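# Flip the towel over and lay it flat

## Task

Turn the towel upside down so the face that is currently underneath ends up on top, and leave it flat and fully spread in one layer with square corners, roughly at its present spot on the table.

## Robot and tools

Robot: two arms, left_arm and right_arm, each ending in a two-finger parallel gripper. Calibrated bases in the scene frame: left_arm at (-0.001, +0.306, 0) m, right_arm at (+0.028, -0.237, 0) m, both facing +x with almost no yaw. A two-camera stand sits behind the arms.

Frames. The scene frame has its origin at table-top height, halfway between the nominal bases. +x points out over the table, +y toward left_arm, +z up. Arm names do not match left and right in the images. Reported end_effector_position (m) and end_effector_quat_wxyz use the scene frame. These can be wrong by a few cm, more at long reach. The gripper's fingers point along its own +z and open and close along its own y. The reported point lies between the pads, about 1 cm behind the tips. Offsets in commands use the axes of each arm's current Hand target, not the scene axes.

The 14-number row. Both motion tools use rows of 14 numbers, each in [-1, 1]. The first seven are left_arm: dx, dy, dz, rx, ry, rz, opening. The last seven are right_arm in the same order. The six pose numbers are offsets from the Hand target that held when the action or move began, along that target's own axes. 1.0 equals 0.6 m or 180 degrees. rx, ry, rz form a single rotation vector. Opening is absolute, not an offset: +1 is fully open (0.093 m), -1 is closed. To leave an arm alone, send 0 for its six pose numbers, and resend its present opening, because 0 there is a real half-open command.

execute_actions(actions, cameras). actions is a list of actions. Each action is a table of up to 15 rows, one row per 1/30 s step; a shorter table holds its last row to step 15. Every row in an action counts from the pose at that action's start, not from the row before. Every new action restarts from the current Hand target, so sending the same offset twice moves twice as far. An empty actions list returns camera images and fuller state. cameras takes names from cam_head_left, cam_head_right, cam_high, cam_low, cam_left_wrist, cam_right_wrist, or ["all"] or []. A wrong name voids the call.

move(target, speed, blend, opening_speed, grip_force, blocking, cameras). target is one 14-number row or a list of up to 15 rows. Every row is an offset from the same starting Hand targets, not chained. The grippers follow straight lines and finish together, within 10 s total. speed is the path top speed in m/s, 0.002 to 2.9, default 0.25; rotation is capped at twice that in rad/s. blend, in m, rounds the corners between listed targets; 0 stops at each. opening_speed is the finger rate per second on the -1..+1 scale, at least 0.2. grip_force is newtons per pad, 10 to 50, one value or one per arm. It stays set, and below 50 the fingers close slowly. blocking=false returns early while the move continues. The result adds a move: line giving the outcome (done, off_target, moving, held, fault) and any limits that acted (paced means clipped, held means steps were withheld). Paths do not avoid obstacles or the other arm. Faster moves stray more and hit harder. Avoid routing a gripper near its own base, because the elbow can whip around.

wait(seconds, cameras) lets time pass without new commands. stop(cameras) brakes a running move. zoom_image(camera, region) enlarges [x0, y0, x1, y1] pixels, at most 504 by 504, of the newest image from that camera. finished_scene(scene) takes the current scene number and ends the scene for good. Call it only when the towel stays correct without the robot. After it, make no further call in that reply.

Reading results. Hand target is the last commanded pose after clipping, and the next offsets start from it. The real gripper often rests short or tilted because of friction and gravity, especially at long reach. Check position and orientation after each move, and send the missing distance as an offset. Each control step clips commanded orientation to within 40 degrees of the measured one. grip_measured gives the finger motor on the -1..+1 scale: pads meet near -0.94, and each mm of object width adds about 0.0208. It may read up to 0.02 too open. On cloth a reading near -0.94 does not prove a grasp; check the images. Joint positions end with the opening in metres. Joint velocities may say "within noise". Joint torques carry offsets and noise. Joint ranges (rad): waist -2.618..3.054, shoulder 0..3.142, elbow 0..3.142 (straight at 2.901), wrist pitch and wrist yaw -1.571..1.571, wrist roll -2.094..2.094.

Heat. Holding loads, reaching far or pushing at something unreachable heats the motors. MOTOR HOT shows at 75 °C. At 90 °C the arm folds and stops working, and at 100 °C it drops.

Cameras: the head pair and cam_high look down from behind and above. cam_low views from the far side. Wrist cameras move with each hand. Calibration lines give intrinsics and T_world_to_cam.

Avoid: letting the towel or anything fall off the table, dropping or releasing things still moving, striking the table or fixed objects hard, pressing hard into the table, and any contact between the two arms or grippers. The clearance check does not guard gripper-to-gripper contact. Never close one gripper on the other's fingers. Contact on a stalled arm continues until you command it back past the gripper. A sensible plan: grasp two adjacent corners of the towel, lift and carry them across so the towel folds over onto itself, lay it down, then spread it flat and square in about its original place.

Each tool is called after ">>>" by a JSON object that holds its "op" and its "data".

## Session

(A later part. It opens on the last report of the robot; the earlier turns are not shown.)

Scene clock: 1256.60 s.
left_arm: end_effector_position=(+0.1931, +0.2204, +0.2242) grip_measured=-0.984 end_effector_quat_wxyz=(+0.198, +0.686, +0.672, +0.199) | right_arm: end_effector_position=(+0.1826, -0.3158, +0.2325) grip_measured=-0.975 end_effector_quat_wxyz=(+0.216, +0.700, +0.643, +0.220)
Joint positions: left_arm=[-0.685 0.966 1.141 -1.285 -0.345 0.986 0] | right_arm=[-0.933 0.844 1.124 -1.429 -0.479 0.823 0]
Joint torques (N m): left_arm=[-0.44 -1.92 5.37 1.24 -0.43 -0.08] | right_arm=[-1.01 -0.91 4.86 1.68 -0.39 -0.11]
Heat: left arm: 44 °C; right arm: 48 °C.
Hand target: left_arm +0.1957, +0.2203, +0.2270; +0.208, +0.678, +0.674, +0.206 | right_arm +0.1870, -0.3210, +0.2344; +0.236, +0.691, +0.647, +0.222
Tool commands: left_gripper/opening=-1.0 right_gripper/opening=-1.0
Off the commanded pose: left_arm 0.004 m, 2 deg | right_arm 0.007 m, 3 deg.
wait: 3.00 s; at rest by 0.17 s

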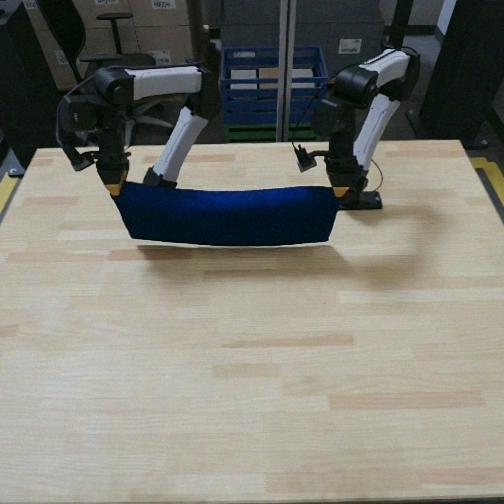

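>>> {"op": "move", "data": {"target": [[0,-0.0037,0.0055,0,0,0,-1, 0,-0.0041,0.0053,0,0,0,-1],[0,0.0708,0.1403,0.0333,0,0,-1, 0,0.0643,0.1483,0.0444,0,0,-1],[0.0017,0.1165,0.2234,0.0556,0,0,-1, -0.0017,0.1054,0.2355,0.0667,0,0,-1],[0.0017,0.1390,0.2988,0.0722,0,0,-1, -0.0033,0.1221,0.3120,0.0889,0,0,-1],[0.0033,0.1491,0.3659,0.0889,0,0,-1, -0.0050,0.1332,0.3842,0.1056,0,0,-1],[0.0050,0.1486,0.4158,0.1056,0,0,-1, -0.0067,0.1312,0.4354,0.1222,0,0,-1],[0.0050,0.1266,0.4744,0.1111,0,0,-1, -0.0067,0.1084,0.4896,0.1278,0,0,-1],[0.0050,0.1531,0.5005,0.1111,0,0,-1, -0.0067,0.1318,0.5191,0.1278,0,0,-1]], "speed": [0.01,0.4,0.35,0.3,0.25,0.2,0.1,0.08], "blend": [0,0.015,0.012,0.015,0.015,0.012,0.004,0], "blocking": false, "cameras": []}}

>>> {"op": "wait", "data": {"seconds": 0.1, "cameras": ["cam_high"]}}

>>> {"op": "zoom_image", "data": {"camera": "cam_high", "region": [100, 190, 360, 300]}}

>>> {"op": "wait", "data": {"seconds": 0.15, "cameras": ["cam_high"]}}

>>> {"op": "zoom_image", "data": {"camera": "cam_high", "region": [100, 190, 360, 300]}}

>>> {"op": "wait", "data": {"seconds": 0.15, "cameras": ["cam_high"]}}

>>> {"op": "zoom_image", "data": {"camera": "cam_high", "region": [100, 190, 360, 300]}}

>>> {"op": "wait", "data": {"seconds": 0.15, "cameras": ["cam_high"]}}

>>> {"op": "zoom_image", "data": {"camera": "cam_high", "region": [100, 190, 360, 300]}}

>>> {"op": "wait", "data": {"seconds": 0.15, "cameras": ["cam_high"]}}

>>> {"op": "zoom_image", "data": {"camera": "cam_high", "region": [100, 200, 360, 310]}}

>>> {"op": "wait", "data": {"seconds": 5, "cameras": ["cam_high"]}}

>>> {"op": "zoom_image", "data": {"camera": "cam_high", "region": [80, 230, 370, 370]}}

Scene clock: 1262.63 s.
left_arm: end_effector_position=(+0.1927, +0.2207, +0.2202) grip_measured=-0.984 end_effector_quat_wxyz=(+0.196, +0.686, +0.672, +0.199) | right_arm: end_effector_position=(+0.1821, -0.3152, +0.2283) grip_measured=-0.975 end_effector_quat_wxyz=(+0.214, +0.701, +0.643, +0.220)
Joint positions: left_arm=[-0.685 0.961 1.124 -1.276 -0.345 0.986 0] | right_arm=[-0.933 0.837 1.106 -1.422 -0.479 0.823 0]
Joint velocities: left_arm=[-0.002 -0.017 -0.046 -0.051 0.007 -0.022 0] | right_arm=[within noise]
Joint torques (N m): left_arm=[-0.55 -2.32 5.49 1.23 -0.44 -0.05] | right_arm=[-1.02 -0.9 4.96 1.69 -0.39 -0.12]
Motor temperatures (°C): left_arm=[28 40 44 32 24 26 28] | right_arm=[27 37 47 36 24 25 29]
Heat: left arm: 44 °C; right arm: 47 °C.
Hand target: left_arm +0.1957, +0.2203, +0.2231; +0.208, +0.678, +0.674, +0.206 | right_arm +0.1870, -0.3210, +0.2304; +0.236, +0.691, +0.647, +0.222
Tool commands: left_gripper/opening=-1.0 right_gripper/opening=-1.0
Off the commanded pose: left_arm 0.312 m, 18 deg | right_arm 0.322 m, 21 deg.
move: running; path is at target 1 of 8

Scene clock: 1262.73 s.
left_arm: end_effector_position=(+0.1928, +0.2206, +0.2199) grip_measured=-0.984 end_effector_quat_wxyz=(+0.196, +0.686, +0.672, +0.199) | right_arm: end_effector_position=(+0.1822, -0.3153, +0.2280) grip_measured=-0.975 end_effector_quat_wxyz=(+0.215, +0.701, +0.643, +0.220)
Joint positions: left_arm=[-0.685 0.961 1.122 -1.274 -0.345 0.986 0] | right_arm=[-0.933 0.836 1.104 -1.42 -0.479 0.823 0]
Joint torques (N m): left_arm=[-0.51 -2.14 5.38 1.25 -0.45 -0.05] | right_arm=[-1.02 -0.96 5.03 1.69 -0.39 -0.12]
Heat: left arm: 44 °C; right arm: 47 °C.
Hand target: left_arm +0.1957, +0.2203, +0.2230; +0.208, +0.678, +0.674, +0.206 | right_arm +0.1870, -0.3210, +0.2304; +0.236, +0.691, +0.647, +0.222
Tool commands: left_gripper/opening=-1.0 right_gripper/opening=-1.0
Off the commanded pose: left_arm 0.312 m, 18 deg | right_arm 0.322 m, 21 deg.
earlier move: running; path is at target 1 of 8
wait: 0.10 s; no rest

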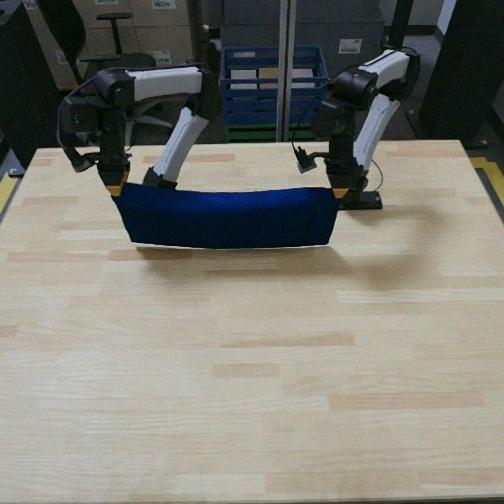

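Scaled by 1.938 from the camera's image (finer frame: 720x720).

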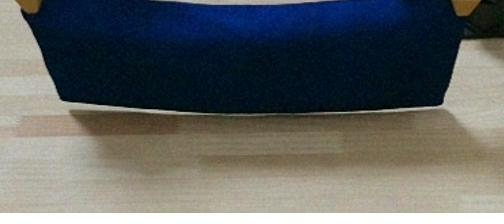

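Scene clock: 1262.90 s.
left_arm: end_effector_position=(+0.1947, +0.2209, +0.2198) grip_measured=-0.984 end_effector_quat_wxyz=(+0.198, +0.684, +0.674, +0.199) | right_arm: end_effector_position=(+0.1845, -0.3146, +0.2274) grip_measured=-0.975 end_effector_quat_wxyz=(+0.216, +0.697, +0.647, +0.221)
Joint positions: left_arm=[-0.676 0.961 1.119 -1.265 -0.342 0.989 0] | right_arm=[-0.916 0.836 1.099 -1.408 -0.476 0.83 0]
Joint velocities: left_arm=[0.271 0.056 -0.051 0.198 0.139 0.139 0] | right_arm=[0.53 -0.002 -0.115 0.256 0.139 0.256 0]
Joint torques (N m): left_arm=[2.15 0.02 5.03 1.29 -0.24 0.18] | right_arm=[1.48 0.65 4.7 1.68 -0.15 0.16]
Heat: left arm: 44 °C; right arm: 47 °C.
Hand target: left_arm +0.2143, +0.2202, +0.2136; +0.200, +0.680, +0.677, +0.198 | right_arm +0.2060, -0.3220, +0.2209; +0.225, +0.694, +0.650, +0.211
Tool commands: left_gripper/opening=-1.0 right_gripper/opening=-1.0
Off the commanded pose: left_arm 0.310 m, 19 deg | right_arm 0.320 m, 21 deg.
earlier move: running; path passed 1 of 8 targets
wait: 0.17 s; no rest

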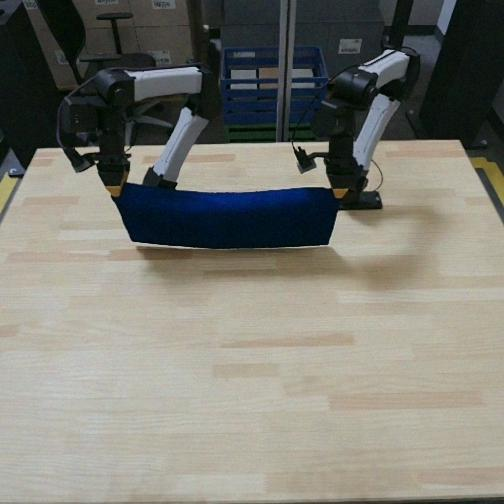

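Scaled by 1.938 from the camera's image (finer frame: 720x720).

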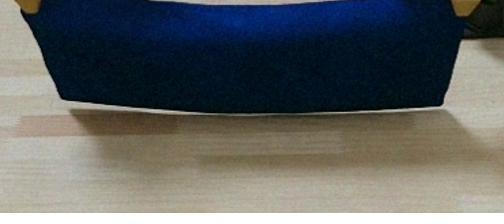

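Scene clock: 1263.07 s.
left_arm: end_effector_position=(+0.2193, +0.2319, +0.2053) grip_measured=-0.984 end_effector_quat_wxyz=(+0.173, +0.668, +0.696, +0.198) | right_arm: end_effector_position=(+0.2098, -0.3016, +0.2133) grip_measured=-0.975 end_effector_quat_wxyz=(+0.185, +0.670, +0.681, +0.231)
Joint positions: left_arm=[-0.54 1.037 1.105 -1.196 -0.303 1.057 0] | right_arm=[-0.714 0.888 1.06 -1.312 -0.433 0.934 0]
Joint velocities: left_arm=[1.004 0.779 -0.056 0.549 0.315 0.52 0] | right_arm=[1.394 0.764 -0.261 0.755 0.388 0.784 0]
Joint torques (N m): left_arm=[0.69 0.4 5 1.34 -0.13 0.16] | right_arm=[0.12 1.28 4.92 1.76 -0.04 0.18]
Heat: left arm: 44 °C; right arm: 47 °C.
Hand target: left_arm +0.2702, +0.2199, +0.1851; +0.176, +0.687, +0.683, +0.174 | right_arm +0.2637, -0.3260, +0.1919; +0.192, +0.704, +0.659, +0.180
Tool commands: left_gripper/opening=-1.0 right_gripper/opening=-1.0
Off the commanded pose: left_arm 0.282 m, 17 deg | right_arm 0.292 m, 20 deg.
earlier move: running; path passed 1 of 8 targets
wait: 0.17 s; no rest

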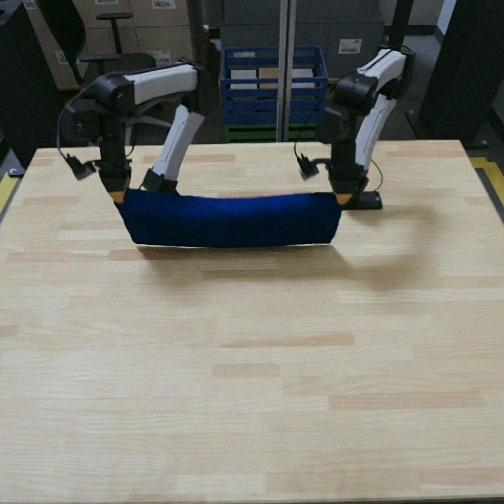

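Scaled by 1.938 from the camera's image (finer frame: 720x720).

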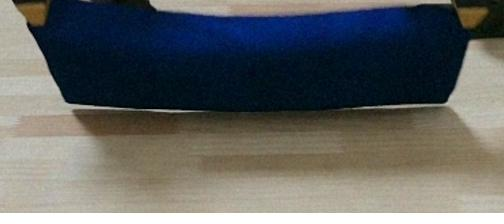

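Scene clock: 1263.23 s.
left_arm: end_effector_position=(+0.2610, +0.2378, +0.1708) grip_measured=-0.984 end_effector_quat_wxyz=(+0.128, +0.670, +0.710, +0.176) | right_arm: end_effector_position=(+0.2510, -0.2980, +0.1844) grip_measured=-0.975 end_effector_quat_wxyz=(+0.133, +0.669, +0.699, +0.216)
Joint positions: left_arm=[-0.399 1.225 1.105 -1.078 -0.237 1.157 0] | right_arm=[-0.516 1.06 1.044 -1.172 -0.35 1.076 0]
Joint velocities: left_arm=[0.676 1.248 0.12 0.623 0.3 0.491 0] | right_arm=[0.969 1.189 0.007 0.916 0.564 0.711 0]
Joint torques (N m): left_arm=[0.53 -2.78 8.54 1.16 -0.09 0.16] | right_arm=[-0.02 -1.55 7.06 1.44 0.03 0.16]
Heat: left arm: 44 °C; right arm: 47 °C.
Hand target: left_arm +0.3215, +0.2204, +0.1588; +0.151, +0.693, +0.689, +0.150 | right_arm +0.3158, -0.3303, +0.1652; +0.166, +0.711, +0.666, +0.156
Tool commands: left_gripper/opening=-1.0 right_gripper/opening=-1.0
Off the commanded pose: left_arm 0.228 m, 12 deg | right_arm 0.243 m, 17 deg.
earlier move: running; path passed 2 of 8 targets
wait: 0.17 s; no rest

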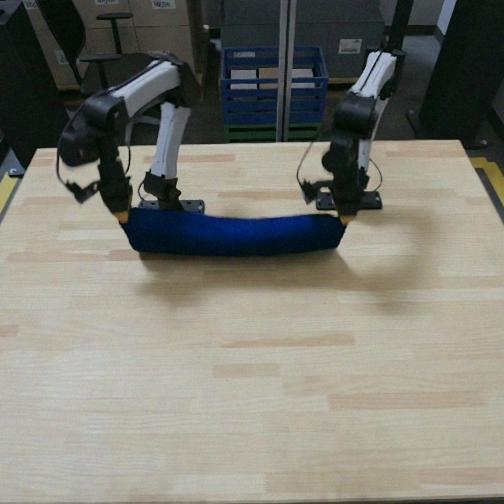

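Scaled by 1.938 from the camera's image (finer frame: 720x720).

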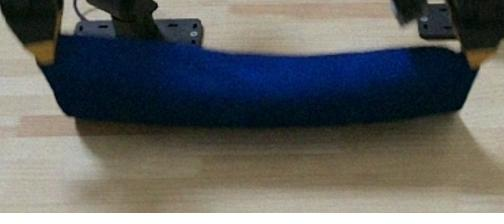

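Scene clock: 1263.40 s.
left_arm: end_effector_position=(+0.3049, +0.2363, +0.1384) grip_measured=-0.984 end_effector_quat_wxyz=(+0.101, +0.681, +0.710, +0.146) | right_arm: end_effector_position=(+0.2911, -0.3015, +0.1444) grip_measured=-0.974 end_effector_quat_wxyz=(+0.092, +0.687, +0.699, +0.174)
Joint positions: left_arm=[-0.314 1.442 1.167 -0.982 -0.173 1.24 0] | right_arm=[-0.393 1.275 1.051 -1.038 -0.253 1.197 0]
Joint velocities: left_arm=[0.359 1.209 0.53 0.535 0.344 0.447 0] | right_arm=[0.505 1.311 0.193 0.652 0.462 0.549 0]
Joint torques (N m): left_arm=[0.59 -4.82 8.01 1.02 0.03 0.22] | right_arm=[-0.12 -3.55 10.59 1.42 0.12 0.17]
Heat: left arm: 44 °C; right arm: 47 °C.
Hand target: left_arm +0.3611, +0.2204, +0.1286; +0.132, +0.697, +0.693, +0.131 | right_arm +0.3551, -0.3339, +0.1347; +0.141, +0.716, +0.671, +0.132
Tool commands: left_gripper/opening=-1.0 right_gripper/opening=-1.0
Off the commanded pose: left_arm 0.174 m, 8 deg | right_arm 0.188 m, 11 deg.
earlier move: running; path passed 3 of 8 targets
wait: 0.17 s; no rest

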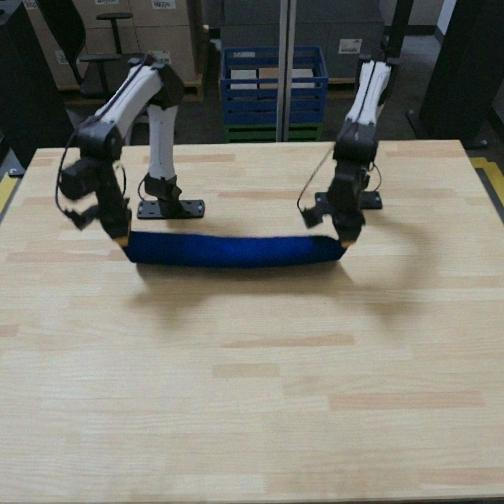

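Scaled by 1.938 from the camera's image (finer frame: 720x720).

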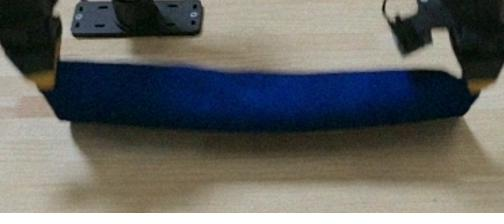

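Scene clock: 1264.80 s.
left_arm: end_effector_position=(+0.4316, +0.2191, +0.0295) grip_measured=-0.984 end_effector_quat_wxyz=(+0.082, +0.704, +0.701, +0.082) | right_arm: end_effector_position=(+0.4231, -0.3331, +0.0312) grip_measured=-0.975 end_effector_quat_wxyz=(+0.067, +0.721, +0.684, +0.088)
Joint positions: left_arm=[-0.215 2.073 1.512 -0.783 -0.049 1.365 0] | right_arm=[-0.269 1.963 1.36 -0.763 -0.082 1.359 0]
Joint torques (N m): left_arm=[0.75 -8.35 7.5 0.77 0.01 0.19] | right_arm=[-0.08 -8.08 9.2 1.08 0.3 0.21]
Heat: left arm: 44 °C; right arm: 47 °C.
Hand target: left_arm +0.4401, +0.2218, +0.0299; +0.087, +0.704, +0.700, +0.086 | right_arm +0.4396, -0.3415, +0.0368; +0.094, +0.724, +0.678, +0.088
Tool commands: left_gripper/opening=-1.0 right_gripper/opening=-1.0
Off the commanded pose: left_arm 0.009 m, 1 deg | right_arm 0.019 m, 3 deg.
earlier move: off_target (right_arm)
wait: 1.40 of 5 s (the move ended)

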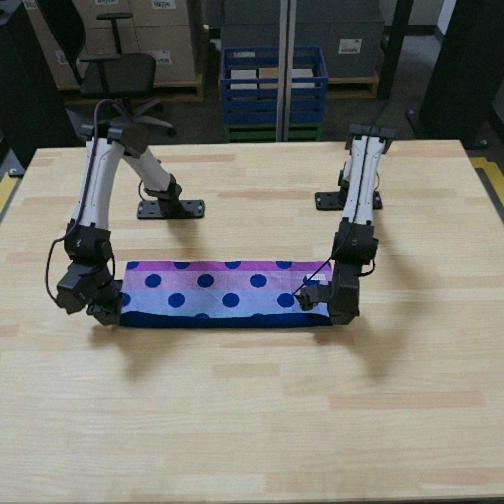

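Scaled by 1.738 from the camera's image (finer frame: 720x720).

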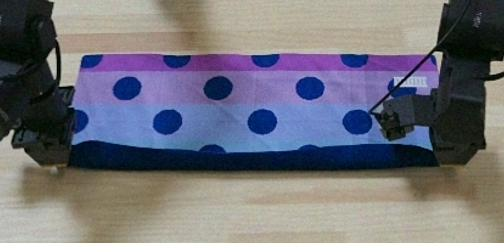

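>>> {"op": "move", "data": {"target": [[0,0.0012,-0.0049,0,0,0,0.0, 0,0.0013,-0.0048,0,0,0,0.0],[0,0.0403,-0.1617,0,0,0,0.0, 0,0.0434,-0.1609,0,0,0,0.0]], "speed": [0.1,0.2], "opening_speed": 2.0, "cameras": ["cam_high"]}}

>>> {"op": "zoom_image", "data": {"camera": "cam_high", "region": [80, 240, 370, 380]}}

Scene clock: 1269.73 s.
left_arm: end_effector_position=(+0.4370, +0.2194, +0.1182) grip_measured=-0.002 end_effector_quat_wxyz=(+0.079, +0.704, +0.702, +0.080) | right_arm: end_effector_position=(+0.4335, -0.3382, +0.1147) grip_measured=-0.003 end_effector_quat_wxyz=(+0.067, +0.722, +0.684, +0.081)
Joint positions: left_arm=[-0.211 2.048 1.834 -1.137 -0.049 1.366 0.045] | right_arm=[-0.269 1.949 1.682 -1.104 -0.07 1.36 0.045]
Joint torques (N m): left_arm=[0.46 -10.74 7.82 0.52 0.03 0.17] | right_arm=[-0.06 -11.97 9.65 0.67 0.18 0.18]
Heat: left arm: 44 °C; right arm: 48 °C.
Hand target: left_arm +0.4399, +0.2218, +0.1297; +0.087, +0.704, +0.700, +0.086 | right_arm +0.4400, -0.3415, +0.1368; +0.094, +0.724, +0.678, +0.088
Off the commanded pose: left_arm 0.012 m, 1 deg | right_arm 0.023 m, 3 deg.
move: off_target (left_arm, right_arm)

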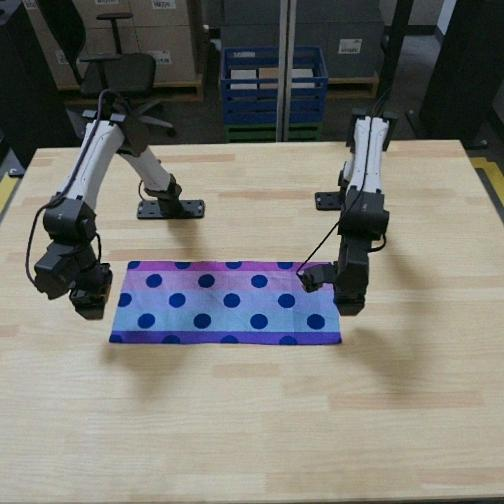

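Scaled by 1.738 from the camera's image (finer frame: 720x720).

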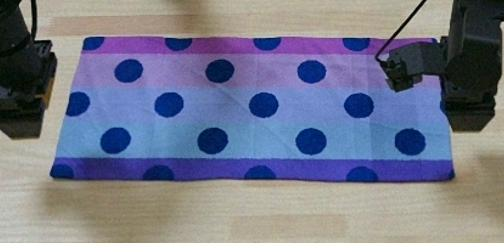

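>>> {"op": "move", "data": {"target": [[-0.0170,-0.4112,0.0016,-0.1567,-0.0018,0.0034,0.1, 0.0087,-0.4195,0.0147,-0.1133,-0.0018,0.0038,0.1],[-0.0175,-0.4027,0.0860,-0.1567,-0.0018,0.0034,0.1, 0.0085,-0.4217,0.0898,-0.1133,-0.0018,0.0038,0.1],[-0.0187,-0.3022,0.1106,-0.1567,-0.0018,0.0034,-1, 0.0068,-0.3135,0.1180,-0.1133,-0.0018,0.0038,-1]], "speed": [0.45,0.12,0.15], "blend": [0.02,0.005,0], "opening_speed": 2.0, "cameras": ["cam_high","cam_left_wrist","cam_right_wrist"]}}

Scene clock: 1276.70 s.
left_arm: end_effector_position=(+0.2808, +0.2104, +0.0246) grip_measured=-0.984 end_effector_quat_wxyz=(+0.260, +0.663, +0.654, +0.256) | right_arm: end_effector_position=(+0.2757, -0.3251, +0.0232) grip_measured=-0.977 end_effector_quat_wxyz=(+0.215, +0.699, +0.649, +0.209)
Joint positions: left_arm=[-0.509 1.313 0.37 0.055 -0.329 1.192 0] | right_arm=[-0.499 1.179 0.381 -0.211 -0.252 1.216 0]
Joint torques (N m): left_arm=[0.64 -2.73 4.92 1.44 -0.08 0.11] | right_arm=[0.2 -2.14 4.93 1.84 0.07 0.1]
Heat: left arm: 44 °C; right arm: 47 °C.
Hand target: left_arm +0.2802, +0.2114, +0.0214; +0.258, +0.665, +0.654, +0.253 | right_arm +0.2769, -0.3268, +0.0203; +0.222, +0.700, +0.647, +0.205
Off the commanded pose: left_arm 0.004 m, 1 deg | right_arm 0.003 m, 1 deg.
move: done; target 3's new opening was sent with left_arm's hand 0.013 m and 3 deg from that target
cam_left_wrist: T_world_to_cam=[[-0.7349, 0.01897, -0.67791, 0.22059], [-0.2569, 0.91733, 0.30416, -0.08722], [0.62763, 0.39768, -0.66927, -0.15521]] pos_world=[0.23712, 0.13755, 0.07219]
cam_right_wrist: T_world_to_cam=[[-0.81314, 0.05883, -0.57908, 0.25804], [-0.19061, 0.91311, 0.36042, 0.379], [0.54997, 0.40345, -0.73127, 0.07827]] pos_world=[0.23902, -0.39283, 0.07006]

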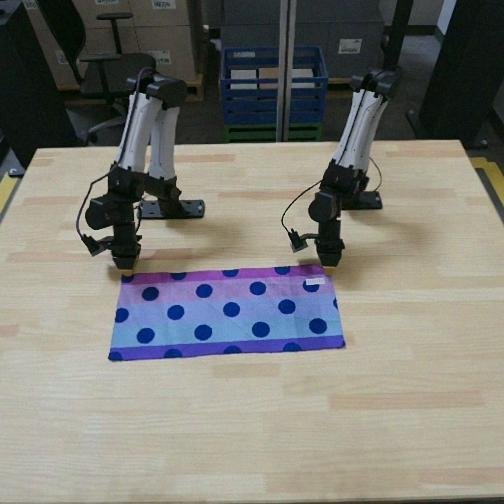

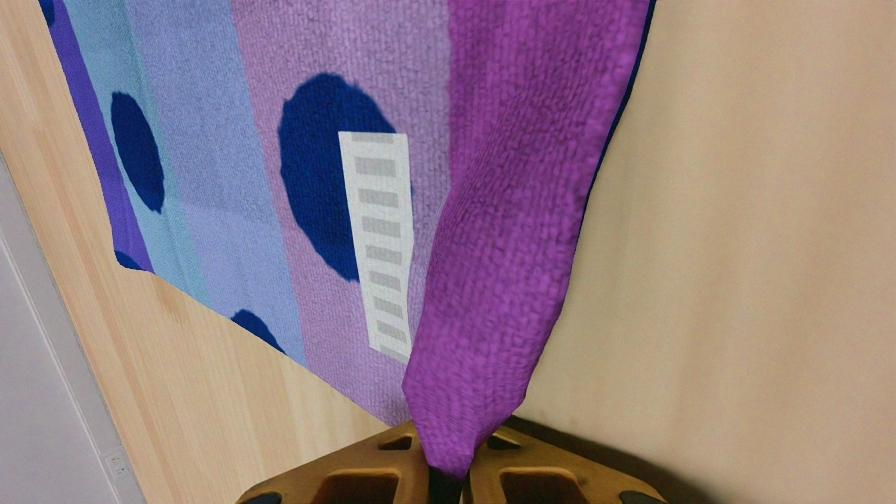

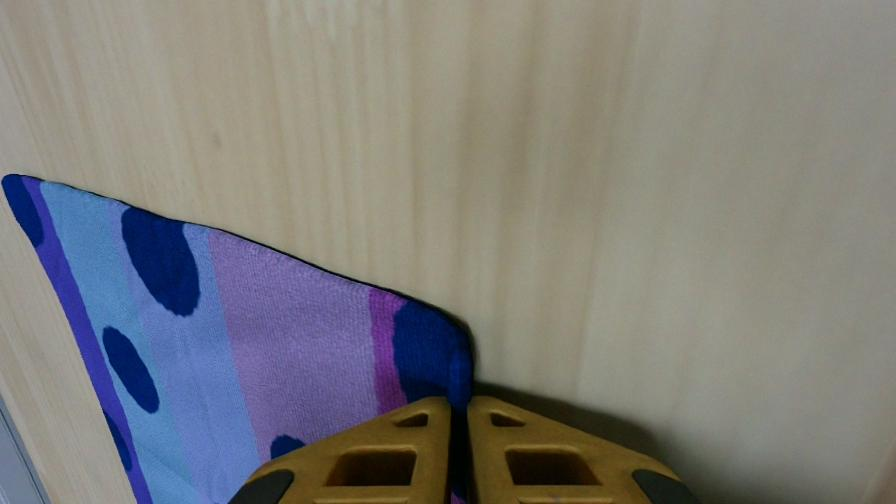

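>>> {"op": "move", "data": {"target": [[0.0083,0.2604,-0.2993,0.0444,0,0,-1, -0.0083,0.2194,-0.3482,-0.0167,0,0,-1],[0.0083,0.1360,-0.3990,0.0444,0,0,-1, -0.0083,0.0744,-0.4352,-0.0167,0,0,-1],[0.0083,0.1205,-0.3818,0.0444,0,0,-1, -0.0083,0.0555,-0.4082,-0.0167,0,0,-1]], "speed": [0.35,0.15,0.06], "blend": [0.03,0.006,0], "cameras": ["cam_high"]}}

>>> {"op": "zoom_image", "data": {"camera": "cam_high", "region": [80, 165, 360, 285]}}

>>> {"op": "wait", "data": {"seconds": 1.5, "cameras": ["cam_high"]}}

>>> {"op": "zoom_image", "data": {"camera": "cam_high", "region": [80, 165, 360, 285]}}

Scene clock: 1281.10 s.
left_arm: end_effector_position=(+0.1810, +0.2143, +0.2390) grip_measured=-0.984 end_effector_quat_wxyz=(+0.213, +0.686, +0.667, +0.199) | right_arm: end_effector_position=(+0.1616, -0.3224, +0.2407) grip_measured=-0.977 end_effector_quat_wxyz=(+0.237, +0.699, +0.639, +0.217)
Joint positions: left_arm=[-0.777 0.953 1.192 -1.347 -0.382 0.911 0] | right_arm=[-1.18 0.841 1.16 -1.551 -0.572 0.578 0]
Joint torques (N m): left_arm=[-0.49 -1.65 5.33 0.97 -0.46 -0.06] | right_arm=[-0.92 0.05 4.75 1.17 -0.49 -0.13]
Heat: left arm: 44 °C; right arm: 47 °C.
Hand target: left_arm +0.1796, +0.2184, +0.2393; +0.210, +0.682, +0.670, +0.206 | right_arm +0.1630, -0.3229, +0.2396; +0.240, +0.694, +0.641, +0.222
Off the commanded pose: left_arm 0.004 m, 1 deg | right_arm 0.002 m, 1 deg.
move: done

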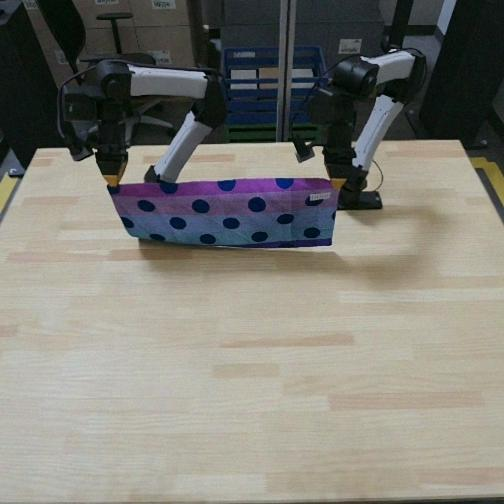

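Scaled by 1.800 from the camera's image (finer frame: 720x720).

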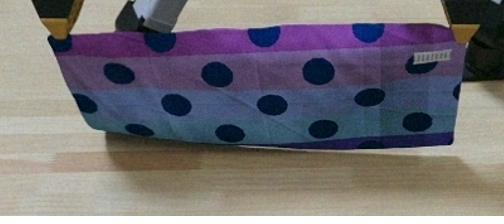

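Scene clock: 1282.60 s.
left_arm: end_effector_position=(+0.1810, +0.2144, +0.2390) grip_measured=-0.984 end_effector_quat_wxyz=(+0.213, +0.686, +0.667, +0.199) | right_arm: end_effector_position=(+0.1615, -0.3223, +0.2407) grip_measured=-0.977 end_effector_quat_wxyz=(+0.237, +0.699, +0.639, +0.217)
Joint positions: left_arm=[-0.777 0.953 1.192 -1.347 -0.382 0.911 0] | right_arm=[-1.18 0.841 1.16 -1.551 -0.572 0.577 0]
Joint torques (N m): left_arm=[-0.47 -1.7 5.26 0.96 -0.49 -0.07] | right_arm=[-0.94 0.05 4.74 1.17 -0.48 -0.12]
Heat: left arm: 44 °C; right arm: 47 °C.
Hand target: left_arm +0.1796, +0.2184, +0.2393; +0.210, +0.682, +0.670, +0.207 | right_arm +0.1629, -0.3228, +0.2396; +0.240, +0.694, +0.641, +0.222
Tool commands: left_gripper/opening=-1.0 right_gripper/opening=-1.0
Off the commanded pose: left_arm 0.004 m, 1 deg | right_arm 0.002 m, 1 deg.
wait: 1.50 s; at rest by 0.17 s

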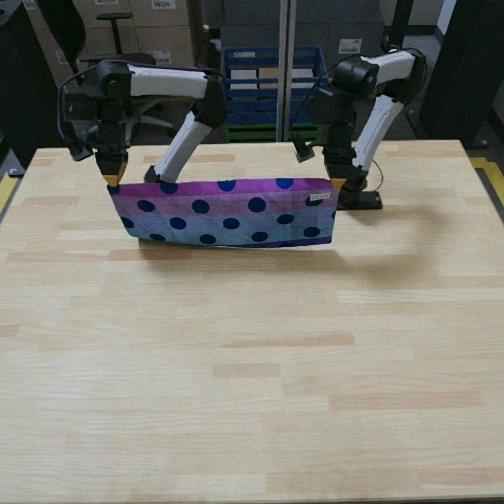

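Scaled by 1.800 from the camera's image (finer frame: 720x720).

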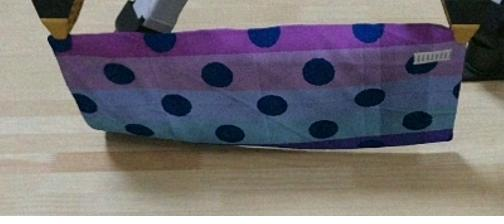

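>>> {"op": "move", "data": {"target": [0,0.0186,-0.0276,0,0,0,-1, 0,0.0308,-0.0394,0,0,0,-1], "speed": 0.1, "cameras": []}}

>>> {"op": "wait", "data": {"seconds": 2, "cameras": ["cam_high"]}}

>>> {"op": "zoom_image", "data": {"camera": "cam_high", "region": [80, 165, 360, 285]}}

Scene clock: 1285.17 s.
left_arm: end_effector_position=(+0.1790, +0.2167, +0.2531) grip_measured=-0.984 end_effector_quat_wxyz=(+0.208, +0.687, +0.667, +0.200) | right_arm: end_effector_position=(+0.1634, -0.3186, +0.2605) grip_measured=-0.977 end_effector_quat_wxyz=(+0.241, +0.699, +0.637, +0.218)
Joint positions: left_arm=[-0.777 0.977 1.268 -1.408 -0.384 0.91 0] | right_arm=[-1.145 0.861 1.251 -1.592 -0.563 0.622 0]
Joint torques (N m): left_arm=[-0.53 -0.72 7.12 0.87 -0.45 -0.07] | right_arm=[0.12 0.65 8.38 1.21 -0.16 0.15]
Heat: left arm: 44 °C; right arm: 47 °C.
Hand target: left_arm +0.1795, +0.2184, +0.2593; +0.211, +0.681, +0.670, +0.207 | right_arm +0.1628, -0.3228, +0.2697; +0.240, +0.694, +0.641, +0.222
Off the commanded pose: left_arm 0.006 m, 1 deg | right_arm 0.010 m, 1 deg.
joint read past its limit (right arm) — joint 4 (wrist pitch), lower limit.
joint sent to its limit (right arm) — joint 4 (wrist pitch), lower limit. The joint targets still meet the commanded pose.
move: done

Scene clock: 1287.17 s.
left_arm: end_effector_position=(+0.1790, +0.2167, +0.2530) grip_measured=-0.984 end_effector_quat_wxyz=(+0.208, +0.687, +0.667, +0.200) | right_arm: end_effector_position=(+0.1633, -0.3186, +0.2604) grip_measured=-0.977 end_effector_quat_wxyz=(+0.241, +0.699, +0.637, +0.218)
Joint positions: left_arm=[-0.777 0.977 1.268 -1.409 -0.384 0.91 0] | right_arm=[-1.145 0.861 1.251 -1.592 -0.563 0.623 0]
Joint torques (N m): left_arm=[-0.53 -0.68 7.28 0.9 -0.46 -0.06] | right_arm=[0.13 0.58 8.39 1.24 -0.16 0.16]
Heat: left arm: 44 °C; right arm: 47 °C.
Hand target: left_arm +0.1795, +0.2184, +0.2593; +0.211, +0.682, +0.670, +0.207 | right_arm +0.1628, -0.3228, +0.2697; +0.240, +0.694, +0.641, +0.222
Tool commands: left_gripper/opening=-1.0 right_gripper/opening=-1.0
Off the commanded pose: left_arm 0.007 m, 1 deg | right_arm 0.010 m, 1 deg.
joint read past its limit (right arm) — joint 4 (wrist pitch), lower limit.
wait: 2.00 s; at rest by 0.17 s

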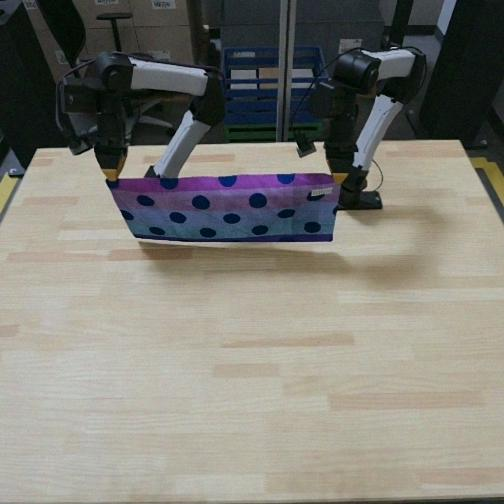

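Scaled by 1.800 from the camera's image (finer frame: 720x720).

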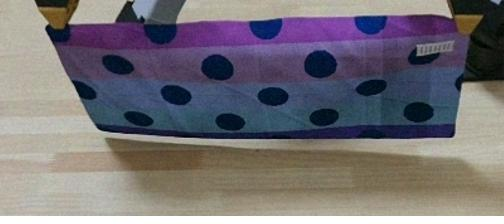

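>>> {"op": "move", "data": {"target": [[0,0.0678,0.1448,0.0333,0,0,-1, 0,0.0603,0.1578,0.0444,0,0,-1],[0.0017,0.1185,0.2353,0.0556,0,0,-1, -0.0017,0.1079,0.2500,0.0667,0,0,-1],[0.0017,0.1479,0.3155,0.0722,0,0,-1, -0.0033,0.1353,0.3347,0.0889,0,0,-1],[0.0033,0.1620,0.3853,0.0889,0,0,-1, -0.0050,0.1477,0.4079,0.1056,0,0,-1],[0.0033,0.1649,0.4476,0.1,0,0,-1, -0.0050,0.1510,0.4740,0.1222,0,0,-1],[0.0050,0.1601,0.4946,0.1111,0,0,-1, -0.0067,0.1402,0.5290,0.1278,0,0,-1],[0.0050,0.1365,0.5460,0.1111,0,0,-1, -0.0067,0.1216,0.5745,0.1278,0,0,-1],[0.0050,0.1713,0.5778,0.1111,0,0,-1, -0.0067,0.1581,0.6143,0.1278,0,0,-1]], "speed": [0.4,0.35,0.3,0.27,0.22,0.18,0.1,0.08], "blend": [0.015,0.012,0.015,0.015,0.012,0.008,0.004,0], "cameras": ["cam_high"]}}

>>> {"op": "zoom_image", "data": {"camera": "cam_high", "region": [80, 240, 370, 380]}}

Scene clock: 1294.63 s.
left_arm: end_effector_position=(+0.4545, +0.2111, +0.0319) grip_measured=-0.984 end_effector_quat_wxyz=(+0.091, +0.708, +0.695, +0.085) | right_arm: end_effector_position=(+0.4494, -0.3416, +0.0332) grip_measured=-0.977 end_effector_quat_wxyz=(+0.071, +0.725, +0.679, +0.092)
Joint positions: left_arm=[-0.219 2.144 1.629 -0.81 -0.044 1.375 0] | right_arm=[-0.273 2.05 1.493 -0.796 -0.084 1.369 0]
Joint torques (N m): left_arm=[0.92 -9.09 7.45 0.65 -0.03 0.19] | right_arm=[-0.16 -8.77 9.36 1.04 0.33 0.18]
Heat: left arm: 45 °C; right arm: 47 °C.
Hand target: left_arm +0.4598, +0.2163, +0.0309; +0.089, +0.708, +0.695, +0.087 | right_arm +0.4641, -0.3505, +0.0386; +0.097, +0.728, +0.673, +0.090
Off the commanded pose: left_arm 0.008 m, 0 deg | right_arm 0.018 m, 3 deg.
move: off_target (right_arm)

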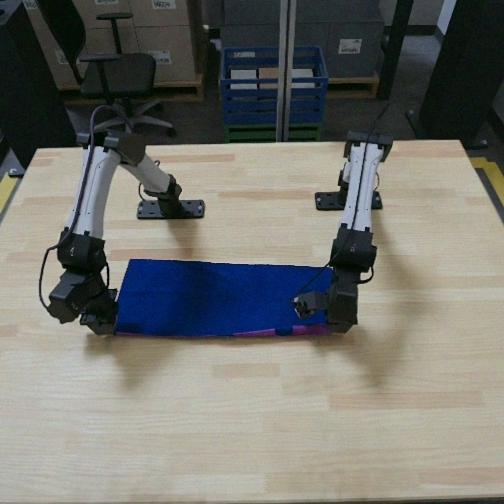

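Scaled by 1.738 from the camera's image (finer frame: 720x720).

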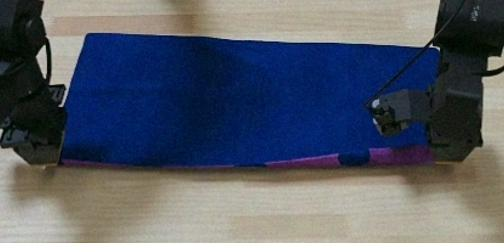

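>>> {"op": "zoom_image", "data": {"camera": "cam_high", "region": [230, 250, 350, 345]}}

>>> {"op": "execute_actions", "data": {"actions": [], "cameras": ["cam_left_wrist", "cam_low", "cam_head_left"]}}

>>> {"op": "zoom_image", "data": {"camera": "cam_head_left", "region": [150, 150, 370, 250]}}

Scaled by 4.200 from the camera's image (finer frame: 720x720).

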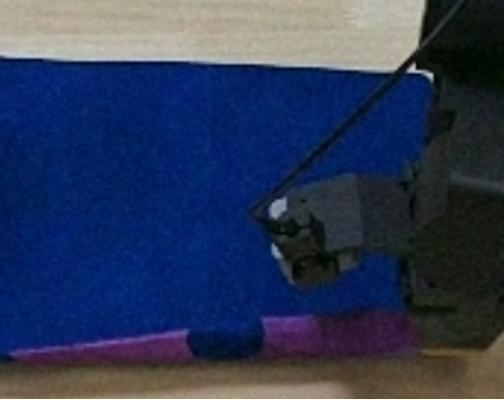

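Scene clock: 1296.73 s.
left_arm: end_effector_position=(+0.4545, +0.2111, +0.0319) grip_measured=-0.984 end_effector_quat_wxyz=(+0.091, +0.708, +0.695, +0.085) | right_arm: end_effector_position=(+0.4495, -0.3417, +0.0333) grip_measured=-0.977 end_effector_quat_wxyz=(+0.071, +0.725, +0.679, +0.092)
Joint positions: left_arm=[-0.219 2.144 1.629 -0.81 -0.044 1.375 0] | right_arm=[-0.273 2.05 1.494 -0.796 -0.084 1.369 0]
Joint velocities: within noise
Joint torques (N m): left_arm=[0.94 -9.1 7.41 0.64 -0.04 0.18] | right_arm=[-0.18 -8.81 9.36 1.04 0.34 0.18]
Motor temperatures (°C): left_arm=[28 40 45 32 24 26 28] | right_arm=[27 38 47 34 24 25 28]
Heat: left arm: 45 °C; right arm: 47 °C.
Hand target: left_arm +0.4598, +0.2163, +0.0309; +0.089, +0.708, +0.695, +0.087 | right_arm +0.4641, -0.3505, +0.0386; +0.097, +0.728, +0.673, +0.090
Tool commands: left_gripper/opening=-1.0 right_gripper/opening=-1.0
Off the commanded pose: left_arm 0.008 m, 0 deg | right_arm 0.018 m, 3 deg.
camera_calibration:
cam_left_wrist: T_world_to_cam=[[-0.96888, 0.02747, -0.24601, 0.44406], [-0.07316, 0.91765, 0.3906, -0.13182], [0.23648, 0.39644, -0.88708, -0.07461]] pos_world=[0.43824, 0.13834, 0.09455]
Images, in order (width x height): cam_head_left 504x504, cam_low 504x504, cam_left_wrist 896x504.

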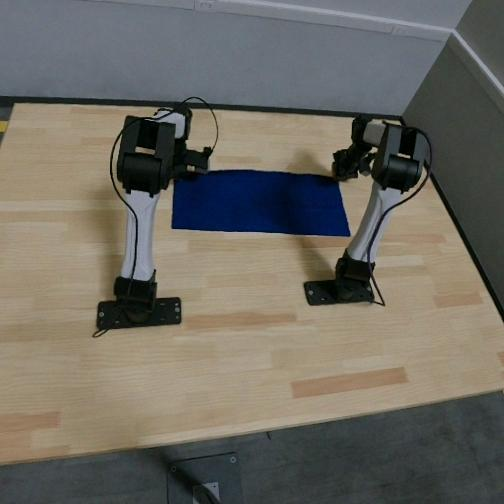

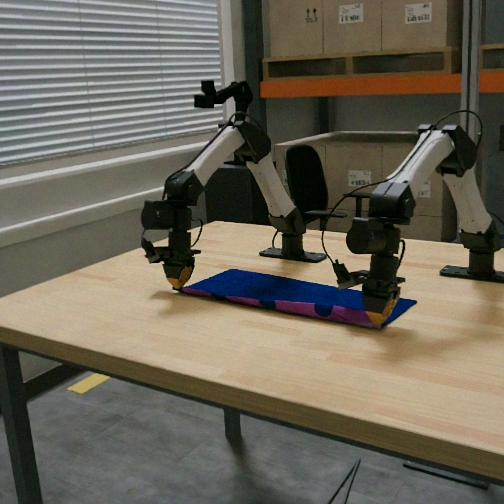

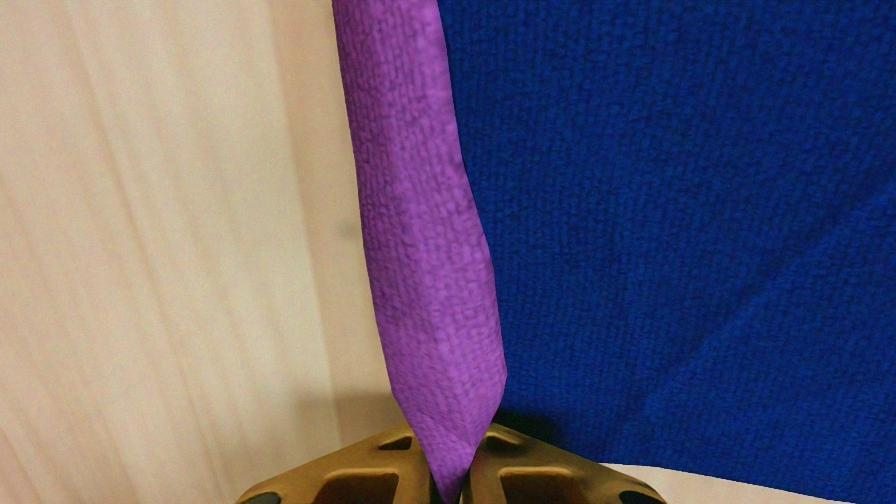

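Scaled by 2.291 from the camera's image (finer frame: 720x720).

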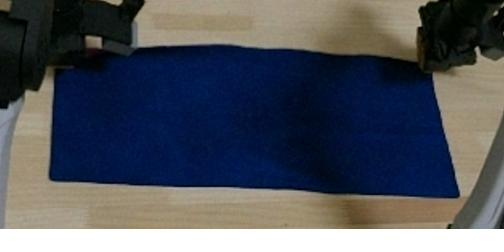

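>>> {"op": "move", "data": {"target": [[0,0.0012,-0.0049,0,0,0,0.0,0,0.0413,0.0050,0,0,0,-1],[0,0.0012,-0.0049,0,0,0,0.0,0,0.0426,0.0002,0,0,0,0.0],[0,0.0403,-0.1617,0,0,0,0.0,0,0.0847,-0.1559,0,0,0,0.0]], "speed": [0.08, 0.1, 0.2], "opening_speed": 2.0, "cameras": ["cam_high", "cam_head_left"]}}

Scene clock: 1308.97 s.
left_arm: end_effector_position=(+0.4568, +0.2135, +0.1193) grip_measured=-0.002 end_effector_quat_wxyz=(+0.082, +0.707, +0.698, +0.080) | right_arm: end_effector_position=(+0.4831, -0.3505, +0.1313) grip_measured=-0.003 end_effector_quat_wxyz=(+0.082, +0.726, +0.677, +0.089)
Joint positions: left_arm=[-0.213 2.135 1.97 -1.181 -0.044 1.375 0.045] | right_arm=[-0.265 2.139 2.021 -1.218 -0.066 1.379 0.045]
Joint torques (N m): left_arm=[0.47 -11.43 7.66 0.49 -0.02 0.19] | right_arm=[0.1 -11.03 9.54 0.75 0.19 0.19]
Heat: left arm: 45 °C; right arm: 48 °C.
Hand target: left_arm +0.4592, +0.2163, +0.1309; +0.089, +0.708, +0.695, +0.087 | right_arm +0.4885, -0.3523, +0.1421; +0.097, +0.728, +0.673, +0.090
Off the commanded pose: left_arm 0.012 m, 1 deg | right_arm 0.012 m, 2 deg.
move: off_target (left_arm, right_arm)
Images, in order (width x height): cam_head_left 504x504, cam_high 504x504.

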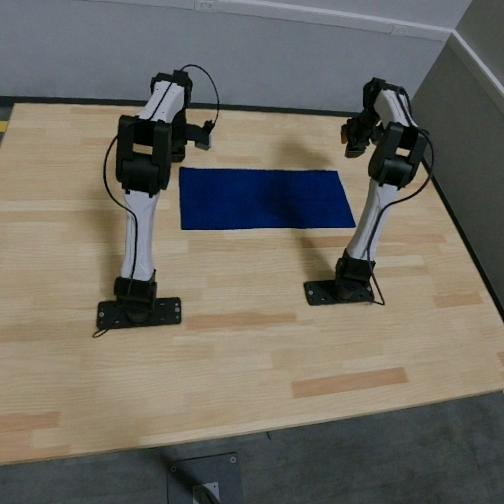

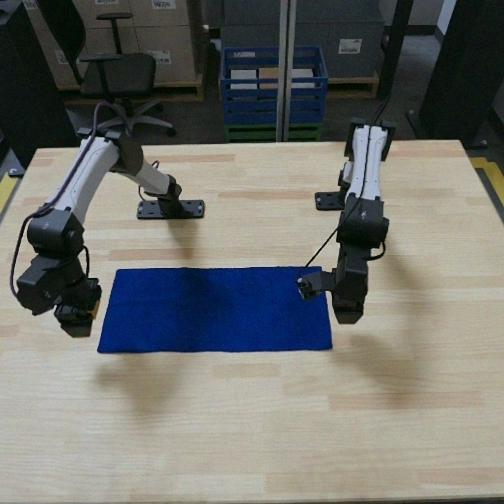

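>>> {"op": "zoom_image", "data": {"camera": "cam_high", "region": [80, 240, 360, 380]}}

>>> {"op": "zoom_image", "data": {"camera": "cam_head_left", "region": [160, 150, 380, 250]}}

Scaled by 1.800 from the camera's image (finer frame: 720x720).

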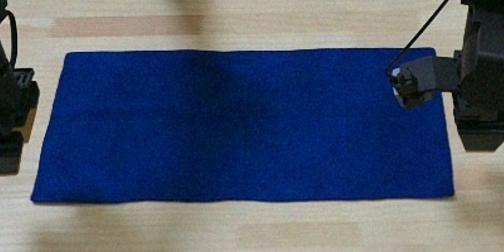

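Scaled by 2.291 from the camera's image (finer frame: 720x720).

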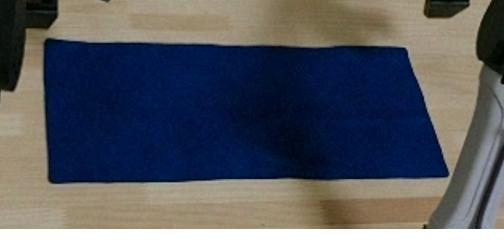

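>>> {"op": "move", "data": {"target": [[-0.0639,-0.4151,-0.0018,-0.1533,0.0024,-0.0044,0.1,-0.0252,-0.4620,0.0093,-0.1111,0.0018,-0.0039,0.1],[-0.0634,-0.4076,0.0827,-0.1533,0.0024,-0.0044,0.1,-0.0248,-0.4650,0.0843,-0.1111,0.0018,-0.0039,0.1],[-0.0618,-0.3075,0.1084,-0.1533,0.0024,-0.0044,-1,-0.0233,-0.3572,0.1133,-0.1111,0.0018,-0.0039,-1]], "speed": [0.45, 0.12, 0.15], "blend": [0.02, 0.005, 0], "opening_speed": 2.0, "cameras": ["cam_high", "cam_left_wrist", "cam_right_wrist"]}}

Scene clock: 1327.13 s.
left_arm: end_effector_position=(+0.2938, +0.1829, +0.0234) grip_measured=-0.986 end_effector_quat_wxyz=(+0.250, +0.660, +0.660, +0.256) | right_arm: end_effector_position=(+0.2972, -0.3497, +0.0231) grip_measured=-0.974 end_effector_quat_wxyz=(+0.214, +0.694, +0.654, +0.210)
Joint positions: left_arm=[-0.596 1.448 0.483 0.029 -0.392 1.103 0] | right_arm=[-0.56 1.343 0.485 -0.17 -0.291 1.149 0]
Joint torques (N m): left_arm=[0.59 -3.63 5.27 1.49 -0.11 0.11] | right_arm=[0.18 -3.18 4.94 1.83 0.04 0.12]
Motor temperatures (°C): left_arm=[28 45 45 31 23 26 27] | right_arm=[27 41 49 34 24 25 28]
Heat: left arm: 45 °C; right arm: 49 °C.
Hand target: left_arm +0.2960, +0.1822, +0.0223; +0.253, +0.661, +0.660, +0.253 | right_arm +0.2990, -0.3515, +0.0205; +0.221, +0.696, +0.652, +0.207
Off the commanded pose: left_arm 0.003 m, 1 deg | right_arm 0.004 m, 1 deg.
move: done; target 3's new opening was sent with left_arm's hand 0.012 m and 3 deg from that target
cam_left_wrist: T_world_to_cam=[[-0.74509, 0.01168, -0.66686, 0.23394], [-0.26745, 0.91071, 0.31478, -0.05426], [0.61099, 0.41289, -0.67544, -0.15099]] pos_world=[0.25205, 0.10902, 0.0711]
cam_right_wrist: T_world_to_cam=[[-0.81408, 0.04626, -0.57891, 0.27279], [-0.20409, 0.91046, 0.35974, 0.40865], [0.54371, 0.41101, -0.73174, 0.08084]] pos_world=[0.26152, -0.4179, 0.07006]

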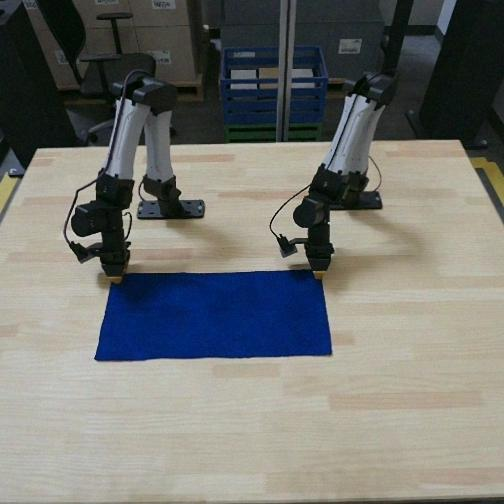

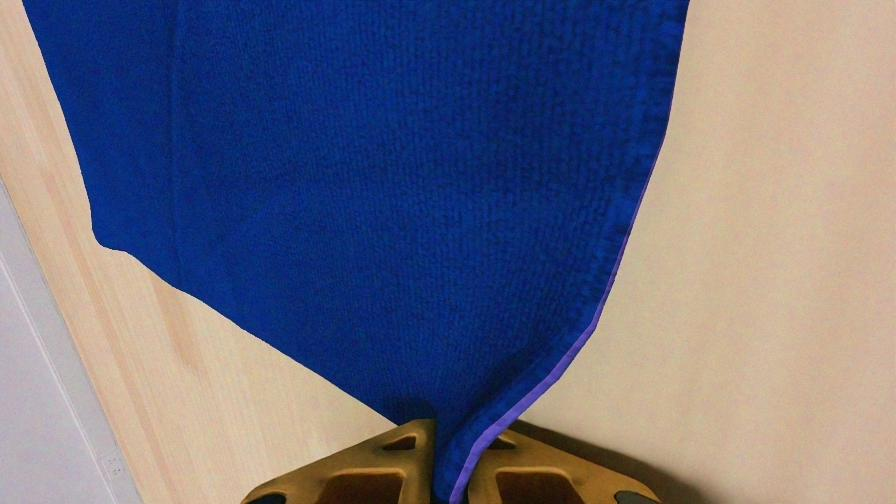

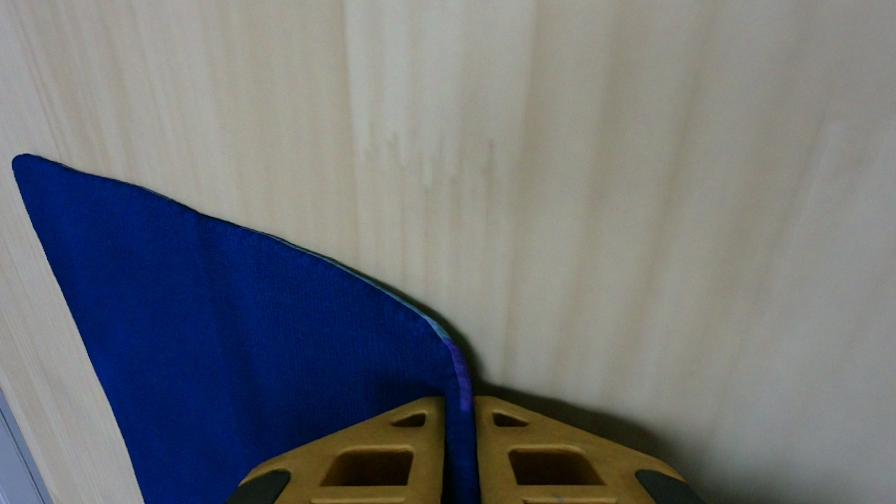

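>>> {"op": "move", "data": {"target": [[0.0083,0.2604,-0.2993,0.0444,0,0,-1,-0.0083,0.2194,-0.3482,-0.0167,0,0,-1],[0.0583,0.1360,-0.3990,0.0444,0,0,-1,0.0417,0.0744,-0.4352,-0.0167,0,0,-1]], "speed": [0.3, 0.15], "blend": [0.02, 0], "cameras": ["cam_high"]}}

>>> {"op": "wait", "data": {"seconds": 1.5, "cameras": ["cam_high"]}}

>>> {"op": "zoom_image", "data": {"camera": "cam_high", "region": [80, 165, 360, 285]}}

Scene clock: 1331.03 s.
left_arm: end_effector_position=(+0.1990, +0.2131, +0.2564) grip_measured=-0.986 end_effector_quat_wxyz=(+0.214, +0.680, +0.672, +0.199) | right_arm: end_effector_position=(+0.1852, -0.3179, +0.2602) grip_measured=-0.974 end_effector_quat_wxyz=(+0.236, +0.695, +0.643, +0.221)
Joint positions: left_arm=[-0.696 1.024 1.29 -1.347 -0.348 0.972 0] | right_arm=[-0.931 0.873 1.239 -1.469 -0.483 0.831 0]
Joint torques (N m): left_arm=[-0.55 -1.87 5.15 0.93 -0.47 -0.05] | right_arm=[-0.95 0.02 5.09 1.43 -0.39 -0.12]
Heat: left arm: 45 °C; right arm: 49 °C.
Hand target: left_arm +0.1968, +0.2173, +0.2549; +0.206, +0.677, +0.676, +0.206 | right_arm +0.1868, -0.3192, +0.2595; +0.238, +0.690, +0.646, +0.224
Off the commanded pose: left_arm 0.005 m, 1 deg | right_arm 0.002 m, 1 deg.
move: done

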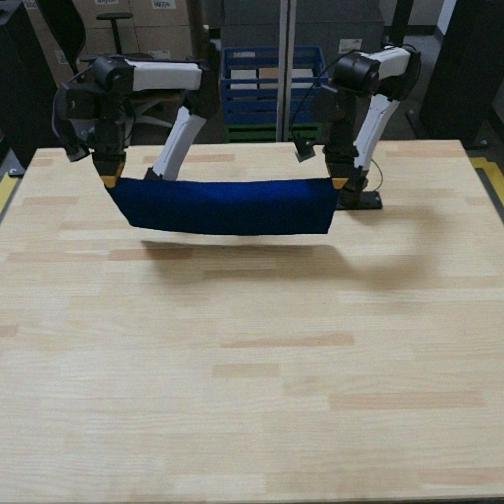

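Scene clock: 1332.53 s.
left_arm: end_effector_position=(+0.1991, +0.2132, +0.2564) grip_measured=-0.986 end_effector_quat_wxyz=(+0.214, +0.680, +0.673, +0.200) | right_arm: end_effector_position=(+0.1851, -0.3177, +0.2601) grip_measured=-0.974 end_effector_quat_wxyz=(+0.236, +0.694, +0.643, +0.221)
Joint positions: left_arm=[-0.696 1.024 1.29 -1.347 -0.349 0.972 0] | right_arm=[-0.931 0.873 1.239 -1.47 -0.483 0.83 0]
Joint torques (N m): left_arm=[-0.53 -1.87 5.11 0.98 -0.46 -0.05] | right_arm=[-0.95 0.08 5.18 1.46 -0.38 -0.13]
Heat: left arm: 45 °C; right arm: 48 °C.
Hand target: left_arm +0.1969, +0.2173, +0.2549; +0.207, +0.677, +0.676, +0.206 | right_arm +0.1868, -0.3192, +0.2595; +0.238, +0.690, +0.646, +0.224
Tool commands: left_gripper/opening=-1.0 right_gripper/opening=-1.0
Off the commanded pose: left_arm 0.005 m, 1 deg | right_arm 0.002 m, 1 deg.
wait: 1.50 s; at rest by 0.17 s

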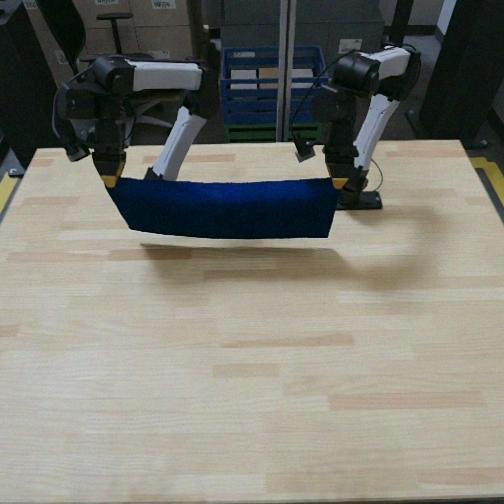

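Scaled by 1.800 from the camera's image (finer frame: 720x720).

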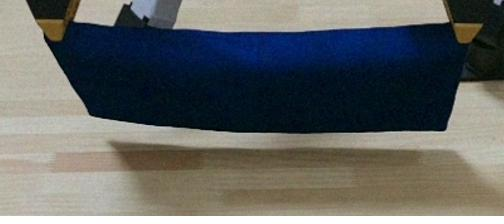

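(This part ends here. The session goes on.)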